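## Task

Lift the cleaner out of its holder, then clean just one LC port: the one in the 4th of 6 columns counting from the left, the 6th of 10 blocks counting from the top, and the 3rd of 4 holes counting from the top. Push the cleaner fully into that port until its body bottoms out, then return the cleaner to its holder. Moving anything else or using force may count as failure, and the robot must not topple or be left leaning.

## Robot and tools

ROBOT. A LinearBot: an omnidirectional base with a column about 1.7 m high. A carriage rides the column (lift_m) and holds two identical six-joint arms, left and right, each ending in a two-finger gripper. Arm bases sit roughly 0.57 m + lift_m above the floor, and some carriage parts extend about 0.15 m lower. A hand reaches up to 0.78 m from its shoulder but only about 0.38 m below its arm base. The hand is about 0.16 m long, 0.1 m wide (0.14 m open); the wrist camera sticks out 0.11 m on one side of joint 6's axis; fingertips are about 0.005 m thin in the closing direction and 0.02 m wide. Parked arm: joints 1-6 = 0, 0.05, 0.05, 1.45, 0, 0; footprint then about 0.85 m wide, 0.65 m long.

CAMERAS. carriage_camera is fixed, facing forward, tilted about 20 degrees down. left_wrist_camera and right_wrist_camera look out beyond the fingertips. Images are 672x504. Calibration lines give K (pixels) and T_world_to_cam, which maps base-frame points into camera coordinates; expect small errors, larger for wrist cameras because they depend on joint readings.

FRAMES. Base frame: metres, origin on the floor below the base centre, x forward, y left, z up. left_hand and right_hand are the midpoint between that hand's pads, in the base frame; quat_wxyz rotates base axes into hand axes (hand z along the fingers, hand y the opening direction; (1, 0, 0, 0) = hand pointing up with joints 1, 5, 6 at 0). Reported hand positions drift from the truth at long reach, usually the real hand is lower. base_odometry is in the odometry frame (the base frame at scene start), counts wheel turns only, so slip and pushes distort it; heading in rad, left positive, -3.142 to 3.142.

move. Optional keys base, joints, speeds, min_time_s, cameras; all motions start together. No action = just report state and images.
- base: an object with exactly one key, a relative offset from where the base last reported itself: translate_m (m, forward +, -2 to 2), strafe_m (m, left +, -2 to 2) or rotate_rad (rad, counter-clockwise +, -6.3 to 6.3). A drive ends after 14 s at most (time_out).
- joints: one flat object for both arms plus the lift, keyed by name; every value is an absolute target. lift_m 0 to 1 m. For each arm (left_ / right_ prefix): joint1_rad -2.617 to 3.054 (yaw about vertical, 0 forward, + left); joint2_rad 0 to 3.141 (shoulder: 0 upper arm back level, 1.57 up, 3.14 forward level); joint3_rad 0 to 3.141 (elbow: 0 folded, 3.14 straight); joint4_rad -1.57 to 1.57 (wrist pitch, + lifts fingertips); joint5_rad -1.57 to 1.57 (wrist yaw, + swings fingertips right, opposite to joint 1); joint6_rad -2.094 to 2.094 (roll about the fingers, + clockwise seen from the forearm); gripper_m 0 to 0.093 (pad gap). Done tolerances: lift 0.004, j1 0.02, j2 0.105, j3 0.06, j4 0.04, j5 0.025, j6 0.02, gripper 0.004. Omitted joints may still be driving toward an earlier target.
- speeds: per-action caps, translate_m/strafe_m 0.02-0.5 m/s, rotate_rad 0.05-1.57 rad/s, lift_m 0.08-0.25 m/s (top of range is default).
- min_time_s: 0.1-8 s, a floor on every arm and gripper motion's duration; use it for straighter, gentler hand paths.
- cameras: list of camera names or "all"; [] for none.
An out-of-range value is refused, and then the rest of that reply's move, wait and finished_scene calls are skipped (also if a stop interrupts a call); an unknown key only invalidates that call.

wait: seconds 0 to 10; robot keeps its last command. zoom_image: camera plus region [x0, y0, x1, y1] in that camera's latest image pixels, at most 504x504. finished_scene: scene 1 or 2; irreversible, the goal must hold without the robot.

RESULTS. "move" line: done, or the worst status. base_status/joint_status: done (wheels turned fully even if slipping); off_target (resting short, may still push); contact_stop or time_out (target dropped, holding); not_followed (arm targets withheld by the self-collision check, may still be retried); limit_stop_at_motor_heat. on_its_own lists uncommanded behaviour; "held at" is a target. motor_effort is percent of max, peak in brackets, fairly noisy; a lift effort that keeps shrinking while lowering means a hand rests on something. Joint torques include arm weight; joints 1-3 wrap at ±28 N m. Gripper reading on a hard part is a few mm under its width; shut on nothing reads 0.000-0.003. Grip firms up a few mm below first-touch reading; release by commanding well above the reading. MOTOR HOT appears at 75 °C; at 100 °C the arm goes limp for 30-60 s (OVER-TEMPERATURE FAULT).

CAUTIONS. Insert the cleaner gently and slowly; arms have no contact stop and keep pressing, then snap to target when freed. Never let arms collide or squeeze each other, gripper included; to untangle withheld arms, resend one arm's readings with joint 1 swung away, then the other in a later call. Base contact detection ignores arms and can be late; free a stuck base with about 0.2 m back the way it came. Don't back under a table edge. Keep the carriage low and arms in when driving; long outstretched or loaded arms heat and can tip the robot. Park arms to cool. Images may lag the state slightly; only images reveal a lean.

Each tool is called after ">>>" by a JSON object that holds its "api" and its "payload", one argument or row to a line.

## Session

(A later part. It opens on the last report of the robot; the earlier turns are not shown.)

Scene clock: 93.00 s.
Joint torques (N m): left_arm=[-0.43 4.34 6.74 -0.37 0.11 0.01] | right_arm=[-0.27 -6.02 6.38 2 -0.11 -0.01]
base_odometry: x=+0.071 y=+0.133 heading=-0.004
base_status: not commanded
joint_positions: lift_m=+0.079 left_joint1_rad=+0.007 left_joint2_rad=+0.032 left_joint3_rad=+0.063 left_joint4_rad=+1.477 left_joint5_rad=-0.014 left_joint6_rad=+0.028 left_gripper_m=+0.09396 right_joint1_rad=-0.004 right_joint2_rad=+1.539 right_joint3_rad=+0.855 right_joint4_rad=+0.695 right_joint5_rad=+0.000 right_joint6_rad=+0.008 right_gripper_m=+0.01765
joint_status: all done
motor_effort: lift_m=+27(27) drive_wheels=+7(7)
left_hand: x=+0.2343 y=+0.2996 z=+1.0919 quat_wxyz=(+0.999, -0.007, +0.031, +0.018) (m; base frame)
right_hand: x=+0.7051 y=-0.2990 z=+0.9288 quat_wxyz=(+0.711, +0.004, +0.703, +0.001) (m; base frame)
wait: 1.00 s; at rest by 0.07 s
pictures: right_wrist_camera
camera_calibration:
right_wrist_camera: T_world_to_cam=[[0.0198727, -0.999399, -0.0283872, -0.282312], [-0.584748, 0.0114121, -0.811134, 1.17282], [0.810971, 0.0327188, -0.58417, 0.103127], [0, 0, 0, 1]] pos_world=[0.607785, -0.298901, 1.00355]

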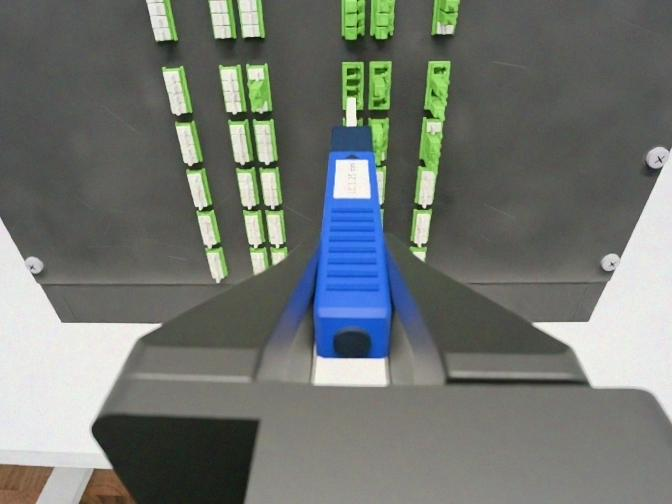

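>>> {"api": "move", "payload": {
  "joints": {"right_joint4_rad": 0.705, "right_joint2_rad": 1.54, "right_joint3_rad": 0.857},
  "min_time_s": 0.5,
  "cameras": []
}}

>>> {"api": "move", "payload": {
  "base": {"translate_m": 0.009},
  "speeds": {"translate_m": 0.02},
  "cameras": []
}}

>>> {"api": "wait", "payload": {
  "seconds": 0.4,
  "cameras": ["right_wrist_camera"]
}}

>>> {"api": "zoom_image", "payload": {
  "camera": "right_wrist_camera",
  "region": [330, 70, 380, 120]
}}

Scene clock: 94.07 s.
Joint torques (N m): left_arm=[-0.4 4.25 6.94 -0.27 0.11 -0.09] | right_arm=[-0.29 -7.49 7.3 2.06 -0.12 -0.01]
move: done
base_odometry: x=+0.071 y=+0.133 heading=-0.004
base_status: not commanded
joint_positions: lift_m=+0.079 left_joint1_rad=+0.007 left_joint2_rad=+0.032 left_joint3_rad=+0.063 left_joint4_rad=+1.477 left_joint5_rad=-0.014 left_joint6_rad=+0.028 left_gripper_m=+0.09396 right_joint1_rad=-0.004 right_joint2_rad=+1.539 right_joint3_rad=+0.855 right_joint4_rad=+0.695 right_joint5_rad=+0.000 right_joint6_rad=+0.008 right_gripper_m=+0.01765
joint_status: all done
motor_effort: lift_m=+26(27) drive_wheels=+7(7)
left_hand: x=+0.2343 y=+0.2996 z=+1.0919 quat_wxyz=(+0.999, -0.007, +0.031, +0.018) (m; base frame)
right_hand: x=+0.7051 y=-0.2990 z=+0.9288 quat_wxyz=(+0.711, +0.004, +0.703, +0.001) (m; base frame)
pictures: none
No camera images: "cameras" was empty.

Scene clock: 95.00 s.
Joint torques (N m): left_arm=[-0.4 4.42 6.89 -0.34 0.15 -0.01] | right_arm=[-0.25 -7.53 7.3 2.05 -0.11 0]
move: done
base_odometry: x=+0.080 y=+0.133 heading=-0.005
base_status: done
joint_positions: lift_m=+0.079 left_joint1_rad=+0.007 left_joint2_rad=+0.032 left_joint3_rad=+0.063 left_joint4_rad=+1.478 left_joint5_rad=-0.014 left_joint6_rad=+0.028 left_gripper_m=+0.09396 right_joint1_rad=-0.004 right_joint2_rad=+1.539 right_joint3_rad=+0.855 right_joint4_rad=+0.696 right_joint5_rad=+0.000 right_joint6_rad=+0.008 right_gripper_m=+0.01765
joint_status: not commanded
motor_effort: lift_m=+27(27) drive_wheels=-4(13)
left_hand: x=+0.2340 y=+0.2996 z=+1.0919 quat_wxyz=(+0.999, -0.007, +0.031, +0.018) (m; base frame)
right_hand: x=+0.7051 y=-0.2990 z=+0.9290 quat_wxyz=(+0.711, +0.004, +0.703, +0.001) (m; base frame)
pictures: none
No camera images: "cameras" was empty.

Scene clock: 95.40 s.
Joint torques (N m): left_arm=[-0.47 4.25 6.91 -0.31 0.09 -0.04] | right_arm=[-0.25 -7.5 7.3 2.05 -0.11 -0.01]
base_odometry: x=+0.080 y=+0.133 heading=-0.005
base_status: done
joint_positions: lift_m=+0.079 left_joint1_rad=+0.007 left_joint2_rad=+0.032 left_joint3_rad=+0.063 left_joint4_rad=+1.478 left_joint5_rad=-0.014 left_joint6_rad=+0.028 left_gripper_m=+0.09396 right_joint1_rad=-0.004 right_joint2_rad=+1.539 right_joint3_rad=+0.855 right_joint4_rad=+0.696 right_joint5_rad=+0.000 right_joint6_rad=+0.008 right_gripper_m=+0.01765
joint_status: not commanded
motor_effort: lift_m=+27(27) drive_wheels=+5(13)
left_hand: x=+0.2340 y=+0.2996 z=+1.0919 quat_wxyz=(+0.999, -0.007, +0.031, +0.018) (m; base frame)
right_hand: x=+0.7051 y=-0.2990 z=+0.9290 quat_wxyz=(+0.711, +0.004, +0.703, +0.001) (m; base frame)
wait: 0.40 s; at rest by 0.27 s
pictures: right_wrist_camera
camera_calibration:
right_wrist_camera: T_world_to_cam=[[0.0198916, -0.999399, -0.0283721, -0.282335], [-0.584116, 0.0114144, -0.81159, 1.17298], [0.811426, 0.0327164, -0.583538, 0.102274], [0, 0, 0, 1]] pos_world=[0.607785, -0.298901, 1.00365]

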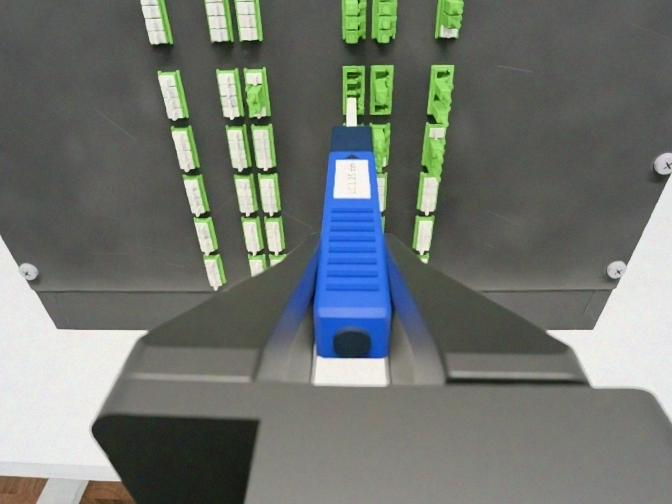

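Scaled by 10.080.

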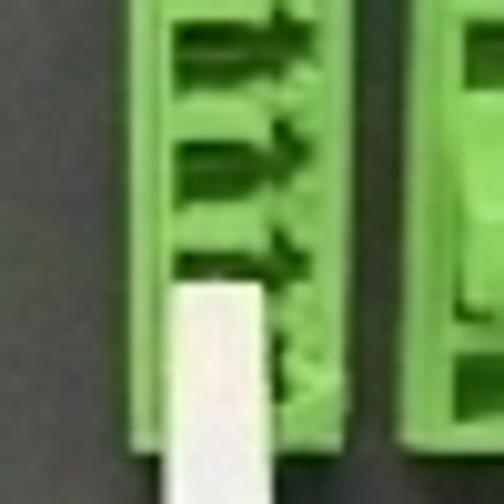

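>>> {"api": "move", "payload": {
  "joints": {"lift_m": 0.0796},
  "speeds": {"lift_m": 0.08},
  "cameras": []
}}

>>> {"api": "move", "payload": {
  "base": {"translate_m": 0.007},
  "speeds": {"translate_m": 0.02},
  "cameras": []
}}

>>> {"api": "wait", "payload": {
  "seconds": 0.4,
  "cameras": ["right_wrist_camera"]
}}

>>> {"api": "zoom_image", "payload": {
  "camera": "right_wrist_camera",
  "region": [330, 70, 380, 120]
}}

Scene clock: 96.10 s.
Joint torques (N m): left_arm=[-0.4 4.15 6.69 -0.29 0.09 -0.01] | right_arm=[-0.28 -7.54 7.31 2.02 -0.11 -0.01]
move: done
base_odometry: x=+0.080 y=+0.133 heading=-0.005
base_status: not commanded
joint_positions: lift_m=+0.080 left_joint1_rad=+0.007 left_joint2_rad=+0.032 left_joint3_rad=+0.063 left_joint4_rad=+1.477 left_joint5_rad=-0.014 left_joint6_rad=+0.028 left_gripper_m=+0.09396 right_joint1_rad=-0.004 right_joint2_rad=+1.539 right_joint3_rad=+0.855 right_joint4_rad=+0.698 right_joint5_rad=+0.000 right_joint6_rad=+0.008 right_gripper_m=+0.01765
joint_status: all done
motor_effort: lift_m=+27(30) drive_wheels=-4(5)
left_hand: x=+0.2341 y=+0.2996 z=+1.0929 quat_wxyz=(+0.999, -0.007, +0.031, +0.018) (m; base frame)
right_hand: x=+0.7051 y=-0.2990 z=+0.9305 quat_wxyz=(+0.712, +0.004, +0.702, +0.001) (m; base frame)
pictures: none
No camera images: "cameras" was empty.

Scene clock: 96.90 s.
Joint torques (N m): left_arm=[-0.39 4.22 6.99 -0.42 0.12 0] | right_arm=[-0.29 -7.57 7.28 2.02 -0.12 -0.01]
move: done
base_odometry: x=+0.087 y=+0.133 heading=-0.005
base_status: done
joint_positions: lift_m=+0.080 left_joint1_rad=+0.007 left_joint2_rad=+0.032 left_joint3_rad=+0.063 left_joint4_rad=+1.478 left_joint5_rad=-0.014 left_joint6_rad=+0.028 left_gripper_m=+0.09396 right_joint1_rad=-0.004 right_joint2_rad=+1.539 right_joint3_rad=+0.855 right_joint4_rad=+0.698 right_joint5_rad=+0.000 right_joint6_rad=+0.008 right_gripper_m=+0.01765
joint_status: not commanded
motor_effort: lift_m=+27(27) drive_wheels=+7(14)
left_hand: x=+0.2340 y=+0.2996 z=+1.0929 quat_wxyz=(+0.999, -0.007, +0.031, +0.018) (m; base frame)
right_hand: x=+0.7051 y=-0.2990 z=+0.9305 quat_wxyz=(+0.712, +0.004, +0.702, +0.001) (m; base frame)
pictures: none
No camera images: "cameras" was empty.

Scene clock: 97.30 s.
Joint torques (N m): left_arm=[-0.53 4.18 6.87 -0.32 0.09 -0.05] | right_arm=[-0.24 -7.54 7.27 2.04 -0.11 -0.01]
base_odometry: x=+0.087 y=+0.133 heading=-0.005
base_status: done
joint_positions: lift_m=+0.080 left_joint1_rad=+0.007 left_joint2_rad=+0.032 left_joint3_rad=+0.063 left_joint4_rad=+1.478 left_joint5_rad=-0.014 left_joint6_rad=+0.028 left_gripper_m=+0.09396 right_joint1_rad=-0.004 right_joint2_rad=+1.539 right_joint3_rad=+0.855 right_joint4_rad=+0.698 right_joint5_rad=+0.000 right_joint6_rad=+0.008 right_gripper_m=+0.01765
joint_status: not commanded
motor_effort: lift_m=+27(27) drive_wheels=+7(14)
left_hand: x=+0.2340 y=+0.2996 z=+1.0929 quat_wxyz=(+0.999, -0.007, +0.031, +0.018) (m; base frame)
right_hand: x=+0.7051 y=-0.2990 z=+0.9305 quat_wxyz=(+0.712, +0.004, +0.702, +0.001) (m; base frame)
wait: 0.40 s; at rest by 0.27 s
pictures: right_wrist_camera
camera_calibration:
right_wrist_camera: T_world_to_cam=[[0.0199475, -0.999399, -0.0283339, -0.282367], [-0.582538, 0.0114143, -0.812723, 1.1741], [0.812559, 0.0327174, -0.581961, 0.100921], [0, 0, 0, 1]] pos_world=[0.607586, -0.298901, 1.00495]

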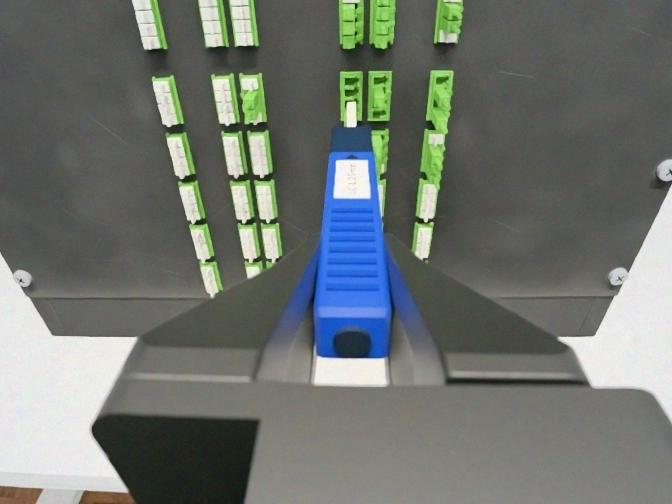

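Scaled by 10.080.

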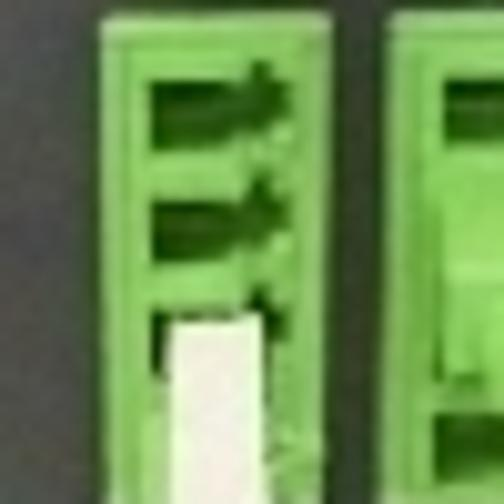

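>>> {"api": "move", "payload": {
  "base": {"strafe_m": 0.001},
  "speeds": {"strafe_m": 0.02},
  "cameras": []
}}

>>> {"api": "wait", "payload": {
  "seconds": 0.4,
  "cameras": ["right_wrist_camera"]
}}

>>> {"api": "zoom_image", "payload": {
  "camera": "right_wrist_camera",
  "region": [330, 70, 380, 120]
}}

Scene clock: 98.00 s.
Joint torques (N m): left_arm=[-0.42 4.3 6.75 -0.37 0.12 -0.02] | right_arm=[-0.29 -7.46 7.24 2.03 -0.11 -0.01]
move: done
base_odometry: x=+0.087 y=+0.133 heading=-0.006
base_status: done
joint_positions: lift_m=+0.080 left_joint1_rad=+0.007 left_joint2_rad=+0.032 left_joint3_rad=+0.063 left_joint4_rad=+1.478 left_joint5_rad=-0.015 left_joint6_rad=+0.028 left_gripper_m=+0.09396 right_joint1_rad=-0.004 right_joint2_rad=+1.539 right_joint3_rad=+0.855 right_joint4_rad=+0.698 right_joint5_rad=-0.002 right_joint6_rad=+0.008 right_gripper_m=+0.01765
joint_status: not commanded
motor_effort: lift_m=+27(27) drive_wheels=+6(8)
left_hand: x=+0.2340 y=+0.2996 z=+1.0929 quat_wxyz=(+0.999, -0.007, +0.031, +0.018) (m; base frame)
right_hand: x=+0.7051 y=-0.2987 z=+0.9305 quat_wxyz=(+0.712, +0.003, +0.702, +0.002) (m; base frame)
pictures: none
No camera images: "cameras" was empty.

Scene clock: 98.40 s.
Joint torques (N m): left_arm=[-0.43 4.37 6.86 -0.39 0.09 -0.02] | right_arm=[-0.27 -7.49 7.3 2.03 -0.1 -0.01]
base_odometry: x=+0.087 y=+0.133 heading=-0.006
base_status: done
joint_positions: lift_m=+0.080 left_joint1_rad=+0.007 left_joint2_rad=+0.032 left_joint3_rad=+0.063 left_joint4_rad=+1.478 left_joint5_rad=-0.015 left_joint6_rad=+0.028 left_gripper_m=+0.09396 right_joint1_rad=-0.004 right_joint2_rad=+1.539 right_joint3_rad=+0.855 right_joint4_rad=+0.698 right_joint5_rad=-0.002 right_joint6_rad=+0.008 right_gripper_m=+0.01765
joint_status: not commanded
motor_effort: lift_m=+26(27) drive_wheels=+6(8)
left_hand: x=+0.2340 y=+0.2996 z=+1.0929 quat_wxyz=(+0.999, -0.007, +0.031, +0.018) (m; base frame)
right_hand: x=+0.7051 y=-0.2987 z=+0.9305 quat_wxyz=(+0.712, +0.003, +0.702, +0.002) (m; base frame)
wait: 0.40 s; at rest by 0.27 s
pictures: right_wrist_camera
camera_calibration:
right_wrist_camera: T_world_to_cam=[[0.0215294, -0.999366, -0.0283486, -0.283202], [-0.582572, 0.0105035, -0.812711, 1.17384], [0.812494, 0.0340123, -0.581977, 0.101361], [0, 0, 0, 1]] pos_world=[0.607586, -0.298799, 1.00495]

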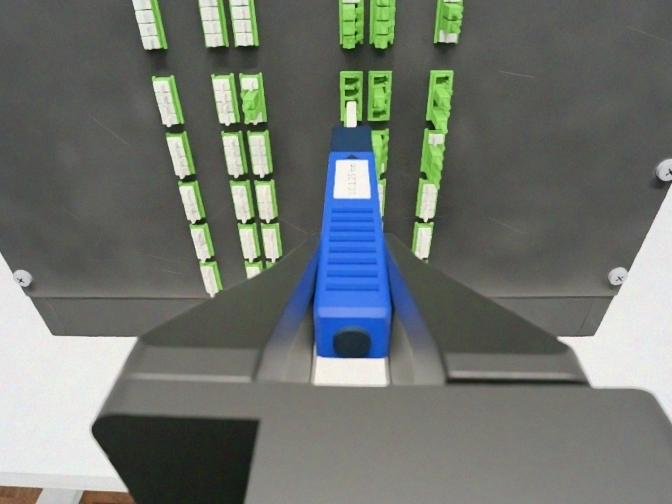

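Scaled by 10.080.

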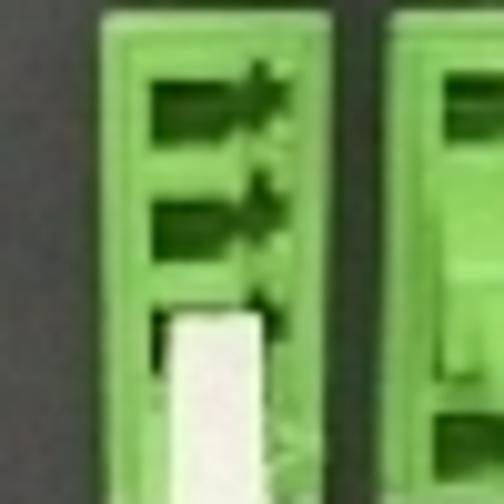

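>>> {"api": "move", "payload": {
  "base": {"rotate_rad": 0.002},
  "cameras": []
}}

>>> {"api": "wait", "payload": {
  "seconds": 0.4,
  "cameras": ["right_wrist_camera"]
}}

>>> {"api": "zoom_image", "payload": {
  "camera": "right_wrist_camera",
  "region": [330, 70, 380, 120]
}}

Scene clock: 98.93 s.
Joint torques (N m): left_arm=[-0.42 4.14 6.91 -0.35 0.1 -0.03] | right_arm=[-0.31 -7.46 7.32 2.03 -0.11 -0.01]
move: done
base_odometry: x=+0.087 y=+0.133 heading=-0.005
base_status: done
joint_positions: lift_m=+0.080 left_joint1_rad=+0.007 left_joint2_rad=+0.032 left_joint3_rad=+0.063 left_joint4_rad=+1.478 left_joint5_rad=-0.015 left_joint6_rad=+0.028 left_gripper_m=+0.09396 right_joint1_rad=-0.004 right_joint2_rad=+1.539 right_joint3_rad=+0.855 right_joint4_rad=+0.698 right_joint5_rad=-0.002 right_joint6_rad=+0.008 right_gripper_m=+0.01765
joint_status: not commanded
motor_effort: lift_m=+26(27) drive_wheels=+8(8)
left_hand: x=+0.2340 y=+0.2996 z=+1.0929 quat_wxyz=(+0.999, -0.007, +0.031, +0.018) (m; base frame)
right_hand: x=+0.7050 y=-0.2987 z=+0.9301 quat_wxyz=(+0.712, +0.003, +0.702, +0.002) (m; base frame)
pictures: none
No camera images: "cameras" was empty.

Scene clock: 99.33 s.
Joint torques (N m): left_arm=[-0.38 4.26 7.01 -0.35 0.1 -0.03] | right_arm=[-0.25 -7.5 7.34 2.03 -0.11 -0.01]
base_odometry: x=+0.087 y=+0.133 heading=-0.005
base_status: done
joint_positions: lift_m=+0.080 left_joint1_rad=+0.007 left_joint2_rad=+0.032 left_joint3_rad=+0.063 left_joint4_rad=+1.478 left_joint5_rad=-0.015 left_joint6_rad=+0.028 left_gripper_m=+0.09396 right_joint1_rad=-0.004 right_joint2_rad=+1.539 right_joint3_rad=+0.855 right_joint4_rad=+0.698 right_joint5_rad=-0.002 right_joint6_rad=+0.008 right_gripper_m=+0.01765
joint_status: not commanded
motor_effort: lift_m=+27(27) drive_wheels=+8(8)
left_hand: x=+0.2340 y=+0.2996 z=+1.0929 quat_wxyz=(+0.999, -0.007, +0.031, +0.018) (m; base frame)
right_hand: x=+0.7050 y=-0.2987 z=+0.9301 quat_wxyz=(+0.712, +0.003, +0.702, +0.002) (m; base frame)
wait: 0.40 s; at rest by 0.27 s
pictures: right_wrist_camera
camera_calibration:
right_wrist_camera: T_world_to_cam=[[0.0215059, -0.999366, -0.0283614, -0.283183], [-0.583225, 0.0105002, -0.812243, 1.17352], [0.812026, 0.0340091, -0.58263, 0.102125], [0, 0, 0, 1]] pos_world=[0.607585, -0.298799, 1.00465]

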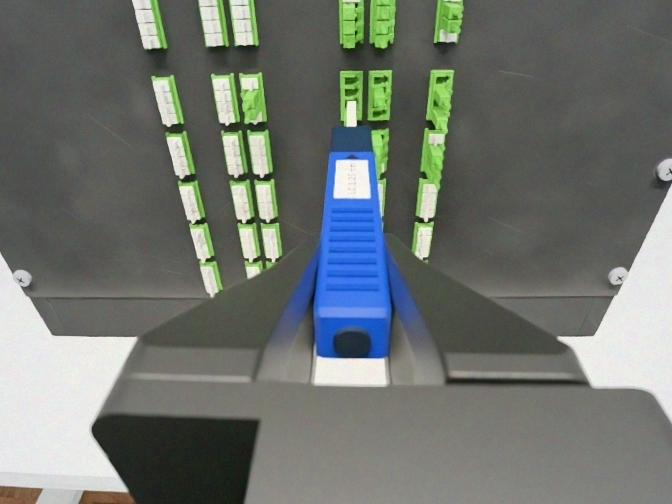

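Scaled by 10.080.

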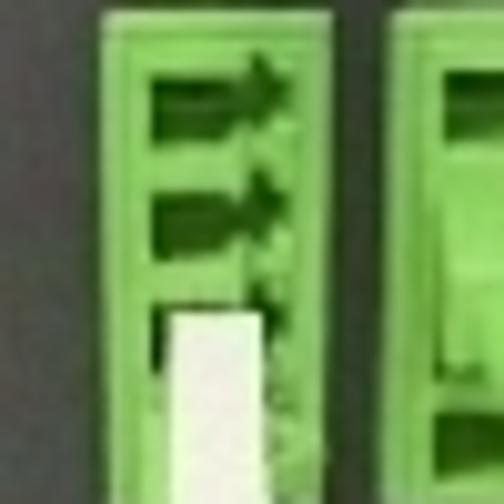

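>>> {"api": "move", "payload": {
  "base": {"strafe_m": 0.0015},
  "speeds": {"strafe_m": 0.02},
  "cameras": []
}}

>>> {"api": "wait", "payload": {
  "seconds": 0.4,
  "cameras": ["right_wrist_camera"]
}}

>>> {"api": "zoom_image", "payload": {
  "camera": "right_wrist_camera",
  "region": [330, 70, 380, 120]
}}

Scene clock: 100.13 s.
Joint torques (N m): left_arm=[-0.53 4.29 6.99 -0.33 0.09 -0.01] | right_arm=[-0.28 -7.49 7.36 2.03 -0.12 -0.01]
move: done
base_odometry: x=+0.087 y=+0.134 heading=-0.006
base_status: done
joint_positions: lift_m=+0.080 left_joint1_rad=+0.007 left_joint2_rad=+0.032 left_joint3_rad=+0.063 left_joint4_rad=+1.478 left_joint5_rad=-0.014 left_joint6_rad=+0.028 left_gripper_m=+0.09396 right_joint1_rad=-0.004 right_joint2_rad=+1.539 right_joint3_rad=+0.855 right_joint4_rad=+0.698 right_joint5_rad=-0.001 right_joint6_rad=+0.008 right_gripper_m=+0.01765
joint_status: not commanded
motor_effort: lift_m=+27(27) drive_wheels=+5(11)
left_hand: x=+0.2340 y=+0.2996 z=+1.0929 quat_wxyz=(+0.999, -0.007, +0.031, +0.017) (m; base frame)
right_hand: x=+0.7050 y=-0.2989 z=+0.9301 quat_wxyz=(+0.712, +0.004, +0.702, +0.002) (m; base frame)
pictures: none
No camera images: "cameras" was empty.

Scene clock: 100.53 s.
Joint torques (N m): left_arm=[-0.32 4.05 6.91 -0.34 0.13 -0.03] | right_arm=[-0.29 -7.47 7.32 2.03 -0.12 -0.01]
base_odometry: x=+0.087 y=+0.134 heading=-0.006
base_status: done
joint_positions: lift_m=+0.080 left_joint1_rad=+0.007 left_joint2_rad=+0.032 left_joint3_rad=+0.063 left_joint4_rad=+1.478 left_joint5_rad=-0.014 left_joint6_rad=+0.028 left_gripper_m=+0.09396 right_joint1_rad=-0.004 right_joint2_rad=+1.539 right_joint3_rad=+0.855 right_joint4_rad=+0.698 right_joint5_rad=-0.001 right_joint6_rad=+0.008 right_gripper_m=+0.01765
joint_status: not commanded
motor_effort: lift_m=+27(27) drive_wheels=+5(11)
left_hand: x=+0.2340 y=+0.2996 z=+1.0929 quat_wxyz=(+0.999, -0.007, +0.031, +0.017) (m; base frame)
right_hand: x=+0.7050 y=-0.2989 z=+0.9301 quat_wxyz=(+0.712, +0.004, +0.702, +0.002) (m; base frame)
wait: 0.40 s; at rest by 0.27 s
pictures: right_wrist_camera
camera_calibration:
right_wrist_camera: T_world_to_cam=[[0.0202865, -0.999392, -0.0283563, -0.282556], [-0.583235, 0.0112068, -0.812226, 1.17372], [0.81205, 0.0330157, -0.582653, 0.101841], [0, 0, 0, 1]] pos_world=[0.607586, -0.2989, 1.00465]

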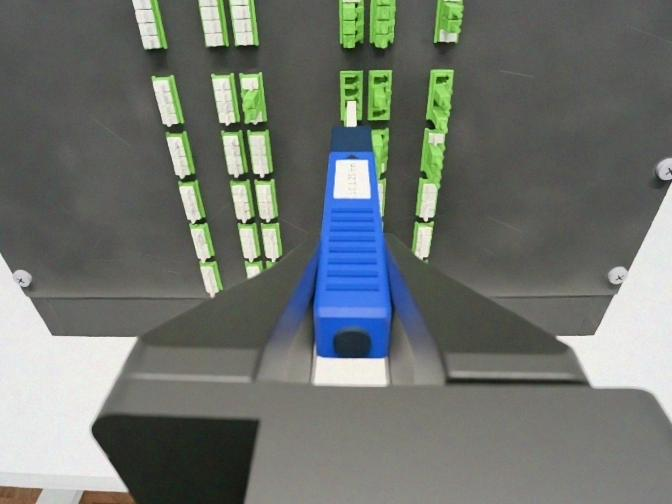

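Scaled by 10.080.

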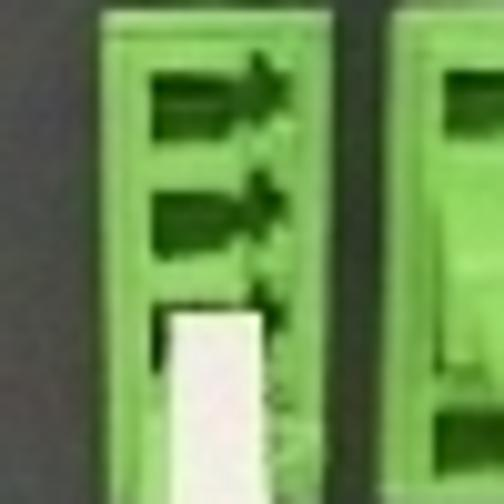

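>>> {"api": "move", "payload": {
  "base": {"translate_m": 0.005},
  "speeds": {"translate_m": 0.02},
  "cameras": []
}}

>>> {"api": "wait", "payload": {
  "seconds": 0.4,
  "cameras": ["right_wrist_camera"]
}}

>>> {"api": "zoom_image", "payload": {
  "camera": "right_wrist_camera",
  "region": [330, 70, 380, 120]
}}

Scene clock: 101.50 s.
Joint torques (N m): left_arm=[-0.44 4.27 6.71 -0.39 0.16 -0.03] | right_arm=[-0.25 -7.53 7.36 2.04 -0.12 -0.01]
move: done
base_odometry: x=+0.092 y=+0.134 heading=-0.007
base_status: done
joint_positions: lift_m=+0.080 left_joint1_rad=+0.007 left_joint2_rad=+0.032 left_joint3_rad=+0.063 left_joint4_rad=+1.478 left_joint5_rad=-0.014 left_joint6_rad=+0.028 left_gripper_m=+0.09396 right_joint1_rad=-0.004 right_joint2_rad=+1.539 right_joint3_rad=+0.855 right_joint4_rad=+0.698 right_joint5_rad=-0.001 right_joint6_rad=+0.008 right_gripper_m=+0.01765
joint_status: not commanded
motor_effort: lift_m=+26(27) drive_wheels=+7(13)
left_hand: x=+0.2340 y=+0.2996 z=+1.0929 quat_wxyz=(+0.999, -0.007, +0.031, +0.017) (m; base frame)
right_hand: x=+0.7050 y=-0.2989 z=+0.9301 quat_wxyz=(+0.712, +0.004, +0.702, +0.002) (m; base frame)
pictures: none
No camera images: "cameras" was empty.

Scene clock: 101.90 s.
Joint torques (N m): left_arm=[-0.49 4.26 6.83 -0.35 0.13 -0.01] | right_arm=[-0.29 -7.53 7.31 2.03 -0.11 -0.01]
base_odometry: x=+0.092 y=+0.134 heading=-0.007
base_status: done
joint_positions: lift_m=+0.080 left_joint1_rad=+0.007 left_joint2_rad=+0.032 left_joint3_rad=+0.063 left_joint4_rad=+1.478 left_joint5_rad=-0.014 left_joint6_rad=+0.028 left_gripper_m=+0.09396 right_joint1_rad=-0.004 right_joint2_rad=+1.539 right_joint3_rad=+0.855 right_joint4_rad=+0.698 right_joint5_rad=-0.001 right_joint6_rad=+0.008 right_gripper_m=+0.01765
joint_status: not commanded
motor_effort: lift_m=+27(27) drive_wheels=+7(13)
left_hand: x=+0.2340 y=+0.2996 z=+1.0929 quat_wxyz=(+0.999, -0.007, +0.031, +0.017) (m; base frame)
right_hand: x=+0.7050 y=-0.2989 z=+0.9301 quat_wxyz=(+0.712, +0.004, +0.702, +0.002) (m; base frame)
wait: 0.40 s; at rest by 0.27 s
pictures: right_wrist_camera
camera_calibration:
right_wrist_camera: T_world_to_cam=[[0.0202865, -0.999392, -0.0283563, -0.282556], [-0.583235, 0.0112068, -0.812226, 1.17372], [0.81205, 0.0330157, -0.582653, 0.101841], [0, 0, 0, 1]] pos_world=[0.607586, -0.2989, 1.00465]

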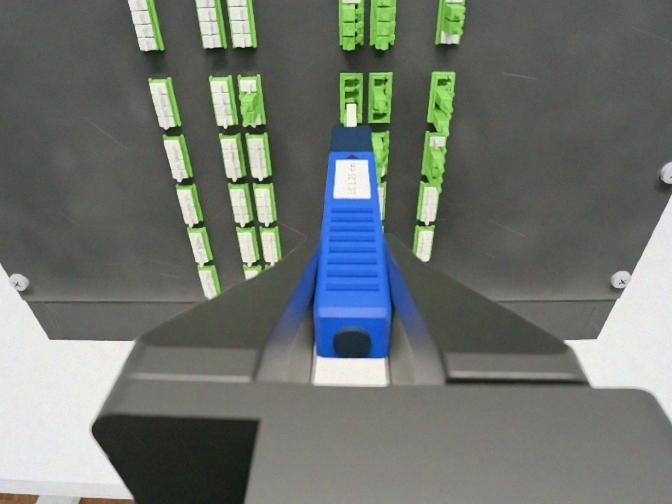

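Scaled by 10.080.

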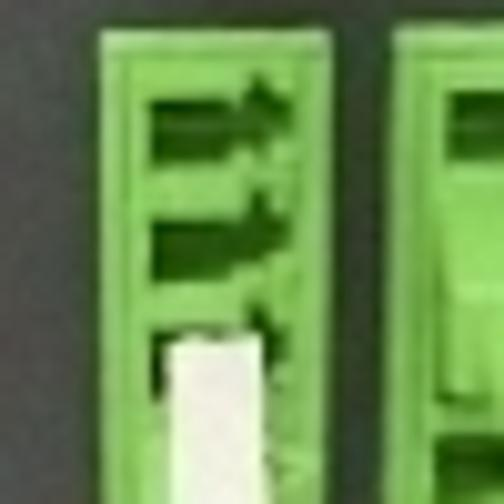

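>>> {"api": "move", "payload": {
  "base": {"translate_m": 0.004},
  "speeds": {"translate_m": 0.02},
  "cameras": []
}}

>>> {"api": "wait", "payload": {
  "seconds": 0.4,
  "cameras": ["right_wrist_camera"]
}}

>>> {"api": "zoom_image", "payload": {
  "camera": "right_wrist_camera",
  "region": [330, 70, 380, 120]
}}

Scene clock: 102.70 s.
Joint torques (N m): left_arm=[-0.46 4.21 6.93 -0.39 0.14 -0.01] | right_arm=[-0.32 -6.37 8.23 2.03 -0.12 -0.01]
move: done
base_odometry: x=+0.095 y=+0.134 heading=-0.007
base_status: done
joint_positions: lift_m=+0.080 left_joint1_rad=+0.007 left_joint2_rad=+0.032 left_joint3_rad=+0.063 left_joint4_rad=+1.478 left_joint5_rad=-0.014 left_joint6_rad=+0.028 left_gripper_m=+0.09396 right_joint1_rad=-0.004 right_joint2_rad=+1.530 right_joint3_rad=+0.845 right_joint4_rad=+0.698 right_joint5_rad=-0.001 right_joint6_rad=+0.008 right_gripper_m=+0.01765
joint_status: not commanded
motor_effort: lift_m=+26(27) drive_wheels=+8(16)
left_hand: x=+0.2339 y=+0.2996 z=+1.0929 quat_wxyz=(+0.999, -0.007, +0.031, +0.017) (m; base frame)
right_hand: x=+0.7025 y=-0.2989 z=+0.9301 quat_wxyz=(+0.712, +0.004, +0.702, +0.002) (m; base frame)
pictures: none
No camera images: "cameras" was empty.

Scene clock: 103.10 s.
Joint torques (N m): left_arm=[-0.42 4.16 6.83 -0.35 0.11 -0.04] | right_arm=[-0.27 -6.43 8.18 2.02 -0.11 -0.01]
base_odometry: x=+0.095 y=+0.134 heading=-0.007
base_status: done
joint_positions: lift_m=+0.080 left_joint1_rad=+0.007 left_joint2_rad=+0.032 left_joint3_rad=+0.063 left_joint4_rad=+1.478 left_joint5_rad=-0.014 left_joint6_rad=+0.028 left_gripper_m=+0.09396 right_joint1_rad=-0.004 right_joint2_rad=+1.530 right_joint3_rad=+0.845 right_joint4_rad=+0.698 right_joint5_rad=-0.001 right_joint6_rad=+0.008 right_gripper_m=+0.01765
joint_status: not commanded
motor_effort: lift_m=+27(27) drive_wheels=+7(16)
left_hand: x=+0.2339 y=+0.2996 z=+1.0929 quat_wxyz=(+0.999, -0.007, +0.031, +0.017) (m; base frame)
right_hand: x=+0.7025 y=-0.2989 z=+0.9301 quat_wxyz=(+0.712, +0.004, +0.702, +0.002) (m; base frame)
wait: 0.40 s; at rest by 0.27 s
pictures: right_wrist_camera
camera_calibration:
right_wrist_camera: T_world_to_cam=[[0.0202865, -0.999392, -0.0283563, -0.282508], [-0.583235, 0.0112068, -0.812226, 1.17218], [0.81205, 0.0330157, -0.582653, 0.103812], [0, 0, 0, 1]] pos_world=[0.605086, -0.2989, 1.00455]

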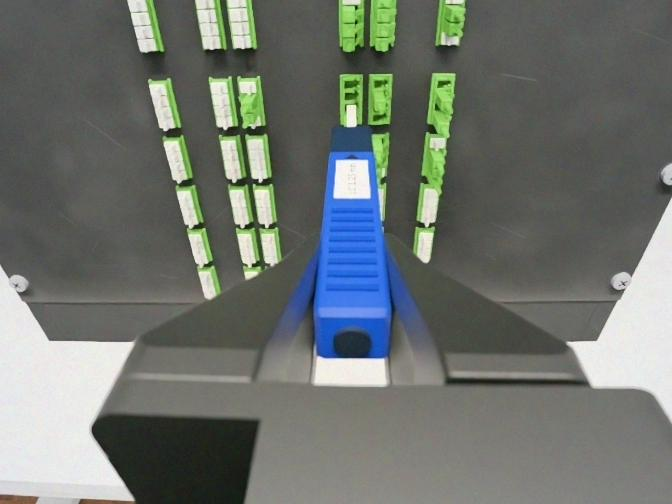

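Scaled by 10.080.

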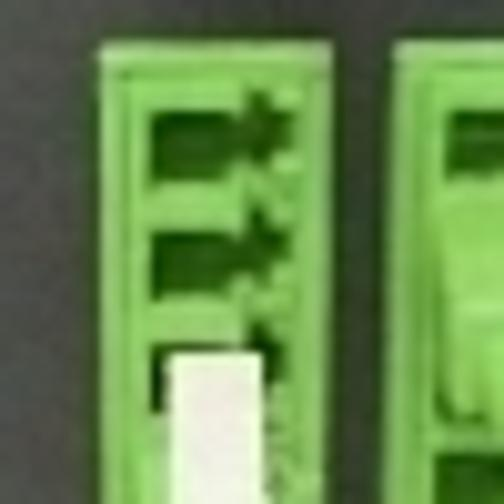

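>>> {"api": "move", "payload": {
  "base": {"translate_m": -0.006},
  "speeds": {"translate_m": 0.02},
  "cameras": []
}}

>>> {"api": "move", "payload": {
  "base": {"strafe_m": 0.001},
  "speeds": {"strafe_m": 0.02},
  "cameras": []
}}

>>> {"api": "wait", "payload": {
  "seconds": 0.4,
  "cameras": ["right_wrist_camera"]
}}

>>> {"api": "zoom_image", "payload": {
  "camera": "right_wrist_camera",
  "region": [330, 70, 380, 120]
}}

Scene clock: 104.23 s.
Joint torques (N m): left_arm=[-0.27 4.33 7.09 -0.38 0.16 0.01] | right_arm=[-0.27 -6.43 8.21 2.03 -0.11 -0.01]
move: done
base_odometry: x=+0.089 y=+0.134 heading=-0.007
base_status: done
joint_positions: lift_m=+0.080 left_joint1_rad=+0.007 left_joint2_rad=+0.032 left_joint3_rad=+0.063 left_joint4_rad=+1.477 left_joint5_rad=-0.015 left_joint6_rad=+0.028 left_gripper_m=+0.09396 right_joint1_rad=-0.004 right_joint2_rad=+1.530 right_joint3_rad=+0.845 right_joint4_rad=+0.698 right_joint5_rad=-0.001 right_joint6_rad=+0.008 right_gripper_m=+0.01765
joint_status: not commanded
motor_effort: lift_m=+26(27) drive_wheels=+2(11)
left_hand: x=+0.2342 y=+0.2996 z=+1.0929 quat_wxyz=(+0.999, -0.007, +0.031, +0.017) (m; base frame)
right_hand: x=+0.7025 y=-0.2988 z=+0.9301 quat_wxyz=(+0.712, +0.004, +0.702, +0.002) (m; base frame)
pictures: none
No camera images: "cameras" was empty.

Scene clock: 104.73 s.
Joint torques (N m): left_arm=[-0.53 4.38 6.89 -0.4 0.06 -0.04] | right_arm=[-0.25 -6.37 8.25 2.03 -0.1 -0.01]
move: done
base_odometry: x=+0.089 y=+0.134 heading=-0.008
base_status: done
joint_positions: lift_m=+0.080 left_joint1_rad=+0.007 left_joint2_rad=+0.032 left_joint3_rad=+0.063 left_joint4_rad=+1.477 left_joint5_rad=-0.015 left_joint6_rad=+0.028 left_gripper_m=+0.09396 right_joint1_rad=-0.004 right_joint2_rad=+1.530 right_joint3_rad=+0.845 right_joint4_rad=+0.698 right_joint5_rad=-0.002 right_joint6_rad=+0.008 right_gripper_m=+0.01765
joint_status: not commanded
motor_effort: lift_m=+27(27) drive_wheels=+4(7)
left_hand: x=+0.2342 y=+0.2996 z=+1.0929 quat_wxyz=(+0.999, -0.007, +0.031, +0.017) (m; base frame)
right_hand: x=+0.7025 y=-0.2987 z=+0.9301 quat_wxyz=(+0.712, +0.003, +0.702, +0.002) (m; base frame)
pictures: none
No camera images: "cameras" was empty.

Scene clock: 105.13 s.
Joint torques (N m): left_arm=[-0.25 4.15 6.84 -0.33 0.16 -0.04] | right_arm=[-0.28 -6.41 8.2 2.03 -0.1 -0.01]
base_odometry: x=+0.089 y=+0.134 heading=-0.008
base_status: done
joint_positions: lift_m=+0.080 left_joint1_rad=+0.007 left_joint2_rad=+0.032 left_joint3_rad=+0.063 left_joint4_rad=+1.477 left_joint5_rad=-0.015 left_joint6_rad=+0.028 left_gripper_m=+0.09396 right_joint1_rad=-0.004 right_joint2_rad=+1.530 right_joint3_rad=+0.845 right_joint4_rad=+0.698 right_joint5_rad=-0.002 right_joint6_rad=+0.008 right_gripper_m=+0.01765
joint_status: not commanded
motor_effort: lift_m=+26(27) drive_wheels=+4(7)
left_hand: x=+0.2342 y=+0.2996 z=+1.0929 quat_wxyz=(+0.999, -0.007, +0.031, +0.017) (m; base frame)
right_hand: x=+0.7025 y=-0.2987 z=+0.9301 quat_wxyz=(+0.712, +0.003, +0.702, +0.002) (m; base frame)
wait: 0.40 s; at rest by 0.27 s
pictures: right_wrist_camera
camera_calibration:
right_wrist_camera: T_world_to_cam=[[0.0215059, -0.999366, -0.0283614, -0.283132], [-0.583225, 0.0105002, -0.812243, 1.17198], [0.812026, 0.0340091, -0.58263, 0.104097], [0, 0, 0, 1]] pos_world=[0.605085, -0.298799, 1.00455]

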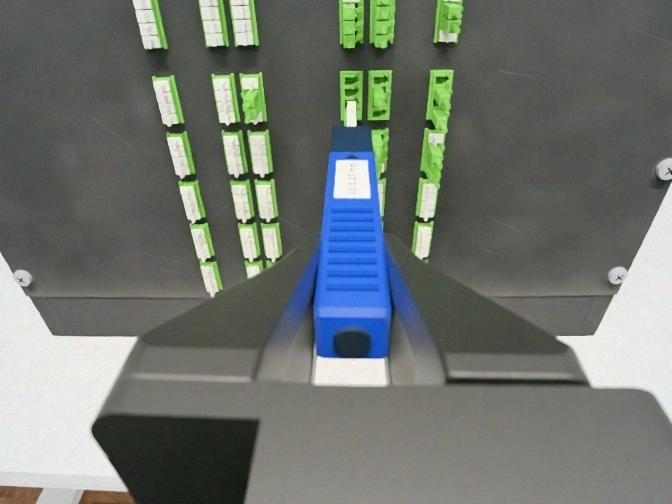

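Scaled by 10.080.

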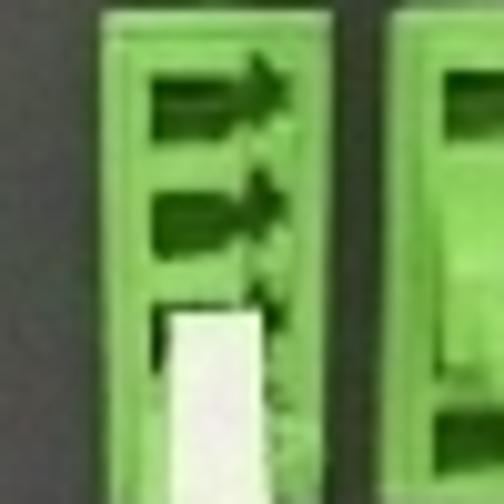

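>>> {"api": "move", "payload": {
  "base": {"rotate_rad": 0.003},
  "cameras": []
}}

>>> {"api": "wait", "payload": {
  "seconds": 0.4,
  "cameras": ["right_wrist_camera"]
}}

>>> {"api": "zoom_image", "payload": {
  "camera": "right_wrist_camera",
  "region": [330, 70, 380, 120]
}}

Scene clock: 105.67 s.
Joint torques (N m): left_arm=[-0.49 4.29 6.74 -0.31 0.12 -0.03] | right_arm=[-0.27 -6.43 8.23 2.02 -0.1 -0.01]
move: done
base_odometry: x=+0.089 y=+0.134 heading=-0.006
base_status: done
joint_positions: lift_m=+0.080 left_joint1_rad=+0.007 left_joint2_rad=+0.032 left_joint3_rad=+0.063 left_joint4_rad=+1.478 left_joint5_rad=-0.015 left_joint6_rad=+0.028 left_gripper_m=+0.09396 right_joint1_rad=-0.004 right_joint2_rad=+1.530 right_joint3_rad=+0.845 right_joint4_rad=+0.698 right_joint5_rad=-0.002 right_joint6_rad=+0.008 right_gripper_m=+0.01765
joint_status: not commanded
motor_effort: lift_m=+27(27) drive_wheels=+9(13)
left_hand: x=+0.2340 y=+0.2996 z=+1.0929 quat_wxyz=(+0.999, -0.007, +0.031, +0.017) (m; base frame)
right_hand: x=+0.7025 y=-0.2987 z=+0.9301 quat_wxyz=(+0.712, +0.003, +0.702, +0.002) (m; base frame)
pictures: none
No camera images: "cameras" was empty.

Scene clock: 106.07 s.
Joint torques (N m): left_arm=[-0.36 4.16 6.83 -0.33 0.11 -0.03] | right_arm=[-0.27 -6.45 8.2 2.03 -0.11 -0.01]
base_odometry: x=+0.089 y=+0.134 heading=-0.006
base_status: done
joint_positions: lift_m=+0.080 left_joint1_rad=+0.007 left_joint2_rad=+0.032 left_joint3_rad=+0.063 left_joint4_rad=+1.478 left_joint5_rad=-0.015 left_joint6_rad=+0.028 left_gripper_m=+0.09396 right_joint1_rad=-0.004 right_joint2_rad=+1.530 right_joint3_rad=+0.845 right_joint4_rad=+0.698 right_joint5_rad=-0.002 right_joint6_rad=+0.008 right_gripper_m=+0.01765
joint_status: not commanded
motor_effort: lift_m=+27(27) drive_wheels=+8(13)
left_hand: x=+0.2340 y=+0.2996 z=+1.0929 quat_wxyz=(+0.999, -0.007, +0.031, +0.017) (m; base frame)
right_hand: x=+0.7025 y=-0.2987 z=+0.9301 quat_wxyz=(+0.712, +0.003, +0.702, +0.002) (m; base frame)
wait: 0.40 s; at rest by 0.27 s
pictures: right_wrist_camera
camera_calibration:
right_wrist_camera: T_world_to_cam=[[0.0215059, -0.999366, -0.0283614, -0.283132], [-0.583225, 0.0105002, -0.812243, 1.17198], [0.812026, 0.0340091, -0.58263, 0.104097], [0, 0, 0, 1]] pos_world=[0.605085, -0.298799, 1.00455]

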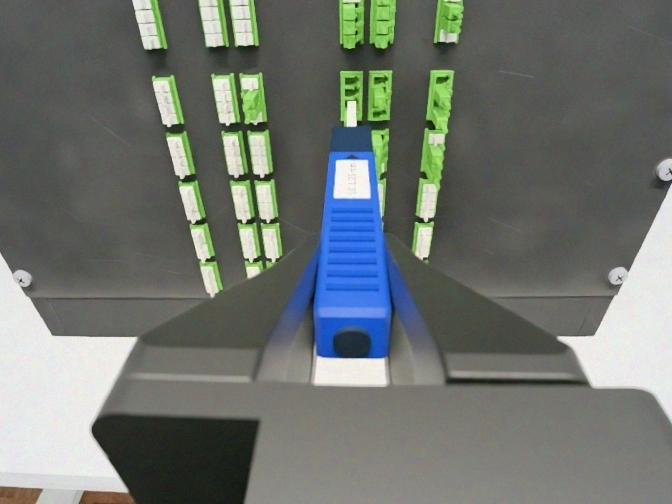

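Scaled by 10.080.

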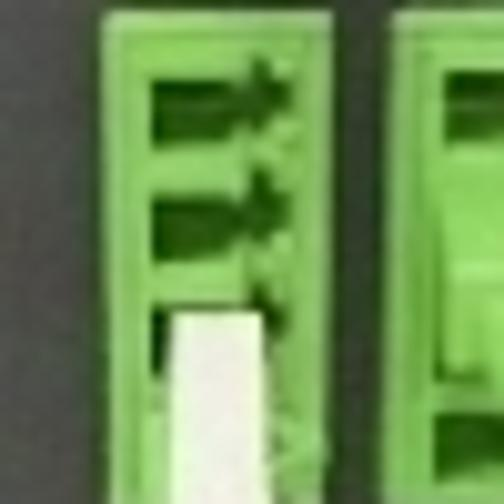

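>>> {"api": "move", "payload": {
  "base": {"rotate_rad": 0.003},
  "cameras": []
}}

>>> {"api": "wait", "payload": {
  "seconds": 0.4,
  "cameras": ["right_wrist_camera"]
}}

>>> {"api": "zoom_image", "payload": {
  "camera": "right_wrist_camera",
  "region": [330, 70, 380, 120]
}}

Scene clock: 106.63 s.
Joint torques (N m): left_arm=[-0.55 4.3 6.65 -0.32 0.15 0] | right_arm=[-0.24 -6.49 8.21 2.04 -0.11 -0.01]
move: done
base_odometry: x=+0.089 y=+0.134 heading=-0.004
base_status: done
joint_positions: lift_m=+0.080 left_joint1_rad=+0.007 left_joint2_rad=+0.032 left_joint3_rad=+0.063 left_joint4_rad=+1.478 left_joint5_rad=-0.015 left_joint6_rad=+0.028 left_gripper_m=+0.09396 right_joint1_rad=-0.004 right_joint2_rad=+1.530 right_joint3_rad=+0.845 right_joint4_rad=+0.698 right_joint5_rad=-0.002 right_joint6_rad=+0.008 right_gripper_m=+0.01765
joint_status: not commanded
motor_effort: lift_m=+27(27) drive_wheels=+11(12)
left_hand: x=+0.2340 y=+0.2996 z=+1.0929 quat_wxyz=(+0.999, -0.007, +0.031, +0.017) (m; base frame)
right_hand: x=+0.7025 y=-0.2987 z=+0.9301 quat_wxyz=(+0.712, +0.003, +0.702, +0.002) (m; base frame)
pictures: none
No camera images: "cameras" was empty.

Scene clock: 107.03 s.
Joint torques (N m): left_arm=[-0.51 4.21 6.78 -0.38 0.12 -0.05] | right_arm=[-0.28 -6.39 8.2 2.03 -0.11 -0.01]
base_odometry: x=+0.089 y=+0.134 heading=-0.004
base_status: done
joint_positions: lift_m=+0.080 left_joint1_rad=+0.007 left_joint2_rad=+0.032 left_joint3_rad=+0.063 left_joint4_rad=+1.478 left_joint5_rad=-0.015 left_joint6_rad=+0.028 left_gripper_m=+0.09396 right_joint1_rad=-0.004 right_joint2_rad=+1.530 right_joint3_rad=+0.845 right_joint4_rad=+0.698 right_joint5_rad=-0.002 right_joint6_rad=+0.008 right_gripper_m=+0.01765
joint_status: not commanded
motor_effort: lift_m=+26(27) drive_wheels=+12(12)
left_hand: x=+0.2340 y=+0.2996 z=+1.0929 quat_wxyz=(+0.999, -0.007, +0.031, +0.017) (m; base frame)
right_hand: x=+0.7025 y=-0.2987 z=+0.9301 quat_wxyz=(+0.712, +0.003, +0.702, +0.002) (m; base frame)
wait: 0.40 s; at rest by 0.27 s
pictures: right_wrist_camera
camera_calibration:
right_wrist_camera: T_world_to_cam=[[0.0215059, -0.999366, -0.0283614, -0.283132], [-0.583225, 0.0105002, -0.812243, 1.17198], [0.812026, 0.0340091, -0.58263, 0.104097], [0, 0, 0, 1]] pos_world=[0.605085, -0.298799, 1.00455]

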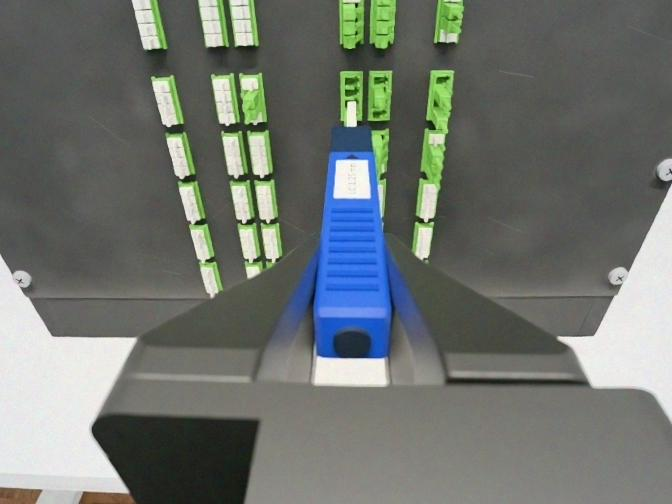

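Scaled by 10.080.

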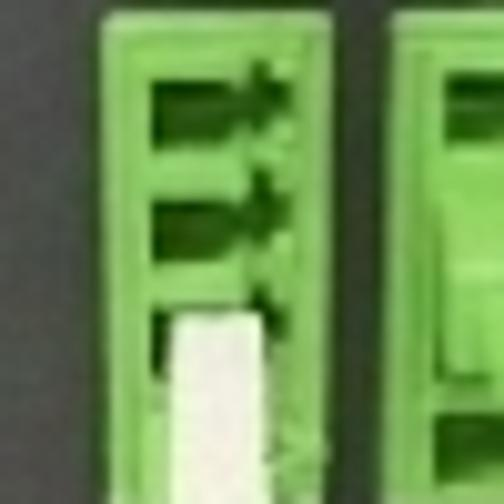

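>>> {"api": "move", "payload": {
  "base": {"translate_m": -0.006},
  "speeds": {"translate_m": 0.02},
  "cameras": []
}}

>>> {"api": "wait", "payload": {
  "seconds": 0.4,
  "cameras": ["right_wrist_camera"]
}}

>>> {"api": "zoom_image", "payload": {
  "camera": "right_wrist_camera",
  "region": [330, 70, 380, 120]
}}

Scene clock: 108.57 s.
Joint torques (N m): left_arm=[-0.31 4.4 6.84 -0.29 0.12 -0.06] | right_arm=[-0.25 -6.6 8.17 2.04 -0.1 0]
move: done
base_odometry: x=+0.083 y=+0.134 heading=-0.005
base_status: done
joint_positions: lift_m=+0.080 left_joint1_rad=+0.007 left_joint2_rad=+0.032 left_joint3_rad=+0.063 left_joint4_rad=+1.475 left_joint5_rad=-0.015 left_joint6_rad=+0.028 left_gripper_m=+0.09396 right_joint1_rad=-0.004 right_joint2_rad=+1.531 right_joint3_rad=+0.845 right_joint4_rad=+0.698 right_joint5_rad=-0.002 right_joint6_rad=+0.008 right_gripper_m=+0.01765
joint_status: not commanded
motor_effort: lift_m=+26(27) drive_wheels=+5(13)
left_hand: x=+0.2347 y=+0.2996 z=+1.0929 quat_wxyz=(+0.999, -0.007, +0.032, +0.017) (m; base frame)
right_hand: x=+0.7027 y=-0.2987 z=+0.9295 quat_wxyz=(+0.711, +0.003, +0.703, +0.002) (m; base frame)
pictures: none
No camera images: "cameras" was empty.

Scene clock: 108.97 s.
Joint torques (N m): left_arm=[-0.36 4.31 6.93 -0.35 0.1 0] | right_arm=[-0.27 -6.56 8.2 2.03 -0.11 -0.01]
base_odometry: x=+0.083 y=+0.134 heading=-0.005
base_status: done
joint_positions: lift_m=+0.080 left_joint1_rad=+0.007 left_joint2_rad=+0.032 left_joint3_rad=+0.063 left_joint4_rad=+1.475 left_joint5_rad=-0.015 left_joint6_rad=+0.028 left_gripper_m=+0.09396 right_joint1_rad=-0.004 right_joint2_rad=+1.531 right_joint3_rad=+0.845 right_joint4_rad=+0.698 right_joint5_rad=-0.002 right_joint6_rad=+0.008 right_gripper_m=+0.01765
joint_status: not commanded
motor_effort: lift_m=+27(27) drive_wheels=+5(13)
left_hand: x=+0.2347 y=+0.2996 z=+1.0929 quat_wxyz=(+0.999, -0.007, +0.032, +0.017) (m; base frame)
right_hand: x=+0.7027 y=-0.2987 z=+0.9295 quat_wxyz=(+0.711, +0.003, +0.703, +0.002) (m; base frame)
wait: 0.40 s; at rest by 0.27 s
pictures: right_wrist_camera
camera_calibration:
right_wrist_camera: T_world_to_cam=[[0.0214733, -0.999366, -0.0283899, -0.283102], [-0.584151, 0.0105036, -0.811577, 1.17172], [0.811361, 0.0340112, -0.583555, 0.104953], [0, 0, 0, 1]] pos_world=[0.605385, -0.298799, 1.00415]

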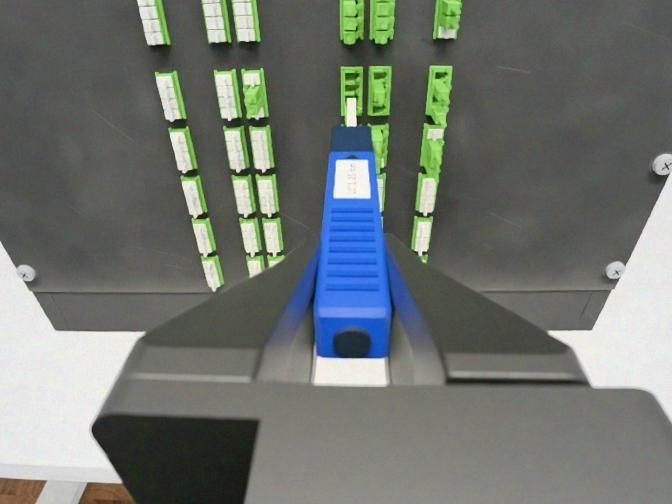

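Scaled by 10.080.

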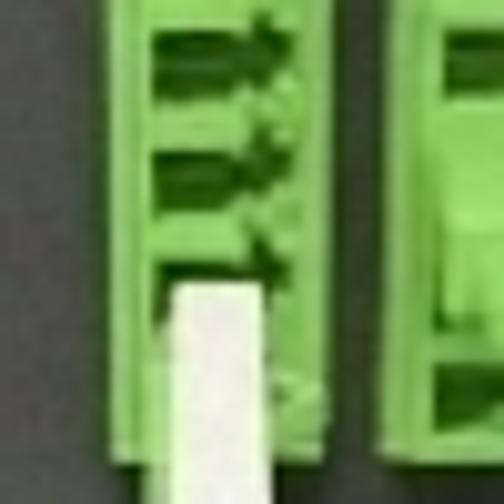

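>>> {"api": "move", "payload": {
  "base": {"strafe_m": 0.001},
  "speeds": {"strafe_m": 0.02},
  "cameras": []
}}

>>> {"api": "wait", "payload": {
  "seconds": 0.4,
  "cameras": ["right_wrist_camera"]
}}

>>> {"api": "zoom_image", "payload": {
  "camera": "right_wrist_camera",
  "region": [330, 70, 380, 120]
}}

Scene clock: 109.67 s.
Joint torques (N m): left_arm=[-0.49 4.14 6.9 -0.31 0.11 -0.04] | right_arm=[-0.35 -6.53 8.14 2.02 -0.11 -0.02]
move: done
base_odometry: x=+0.083 y=+0.135 heading=-0.006
base_status: done
joint_positions: lift_m=+0.080 left_joint1_rad=+0.007 left_joint2_rad=+0.032 left_joint3_rad=+0.063 left_joint4_rad=+1.475 left_joint5_rad=-0.015 left_joint6_rad=+0.028 left_gripper_m=+0.09396 right_joint1_rad=-0.004 right_joint2_rad=+1.531 right_joint3_rad=+0.845 right_joint4_rad=+0.698 right_joint5_rad=-0.002 right_joint6_rad=+0.008 right_gripper_m=+0.01765
joint_status: not commanded
motor_effort: lift_m=+26(27) drive_wheels=-5(7)
left_hand: x=+0.2347 y=+0.2996 z=+1.0929 quat_wxyz=(+0.999, -0.007, +0.032, +0.018) (m; base frame)
right_hand: x=+0.7027 y=-0.2987 z=+0.9295 quat_wxyz=(+0.711, +0.003, +0.703, +0.002) (m; base frame)
pictures: none
No camera images: "cameras" was empty.

Scene clock: 110.07 s.
Joint torques (N m): left_arm=[-0.58 4.25 6.79 -0.31 0.14 0.03] | right_arm=[-0.32 -6.57 8.14 2.03 -0.1 -0.01]
base_odometry: x=+0.083 y=+0.135 heading=-0.006
base_status: done
joint_positions: lift_m=+0.080 left_joint1_rad=+0.007 left_joint2_rad=+0.032 left_joint3_rad=+0.063 left_joint4_rad=+1.475 left_joint5_rad=-0.015 left_joint6_rad=+0.028 left_gripper_m=+0.09396 right_joint1_rad=-0.004 right_joint2_rad=+1.531 right_joint3_rad=+0.845 right_joint4_rad=+0.698 right_joint5_rad=-0.002 right_joint6_rad=+0.008 right_gripper_m=+0.01765
joint_status: not commanded
motor_effort: lift_m=+27(27) drive_wheels=-5(7)
left_hand: x=+0.2347 y=+0.2996 z=+1.0929 quat_wxyz=(+0.999, -0.007, +0.032, +0.018) (m; base frame)
right_hand: x=+0.7027 y=-0.2987 z=+0.9295 quat_wxyz=(+0.711, +0.003, +0.703, +0.002) (m; base frame)
wait: 0.40 s; at rest by 0.27 s
pictures: right_wrist_camera
camera_calibration:
right_wrist_camera: T_world_to_cam=[[0.0214733, -0.999366, -0.0283899, -0.283102], [-0.584151, 0.0105036, -0.811577, 1.17172], [0.811361, 0.0340112, -0.583555, 0.104953], [0, 0, 0, 1]] pos_world=[0.605385, -0.298799, 1.00415]

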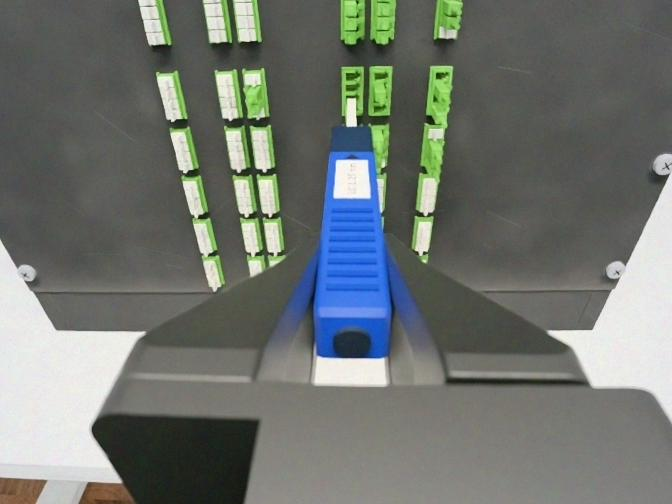

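Scaled by 10.080.

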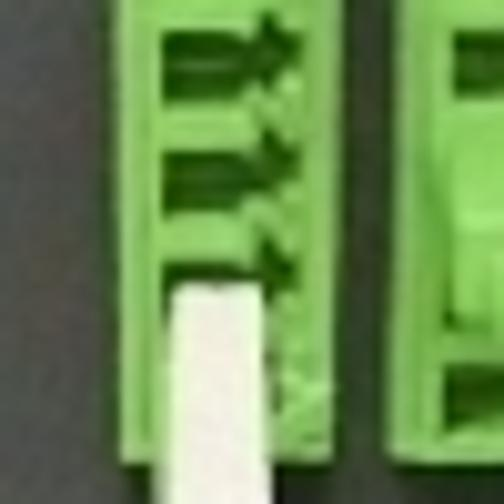

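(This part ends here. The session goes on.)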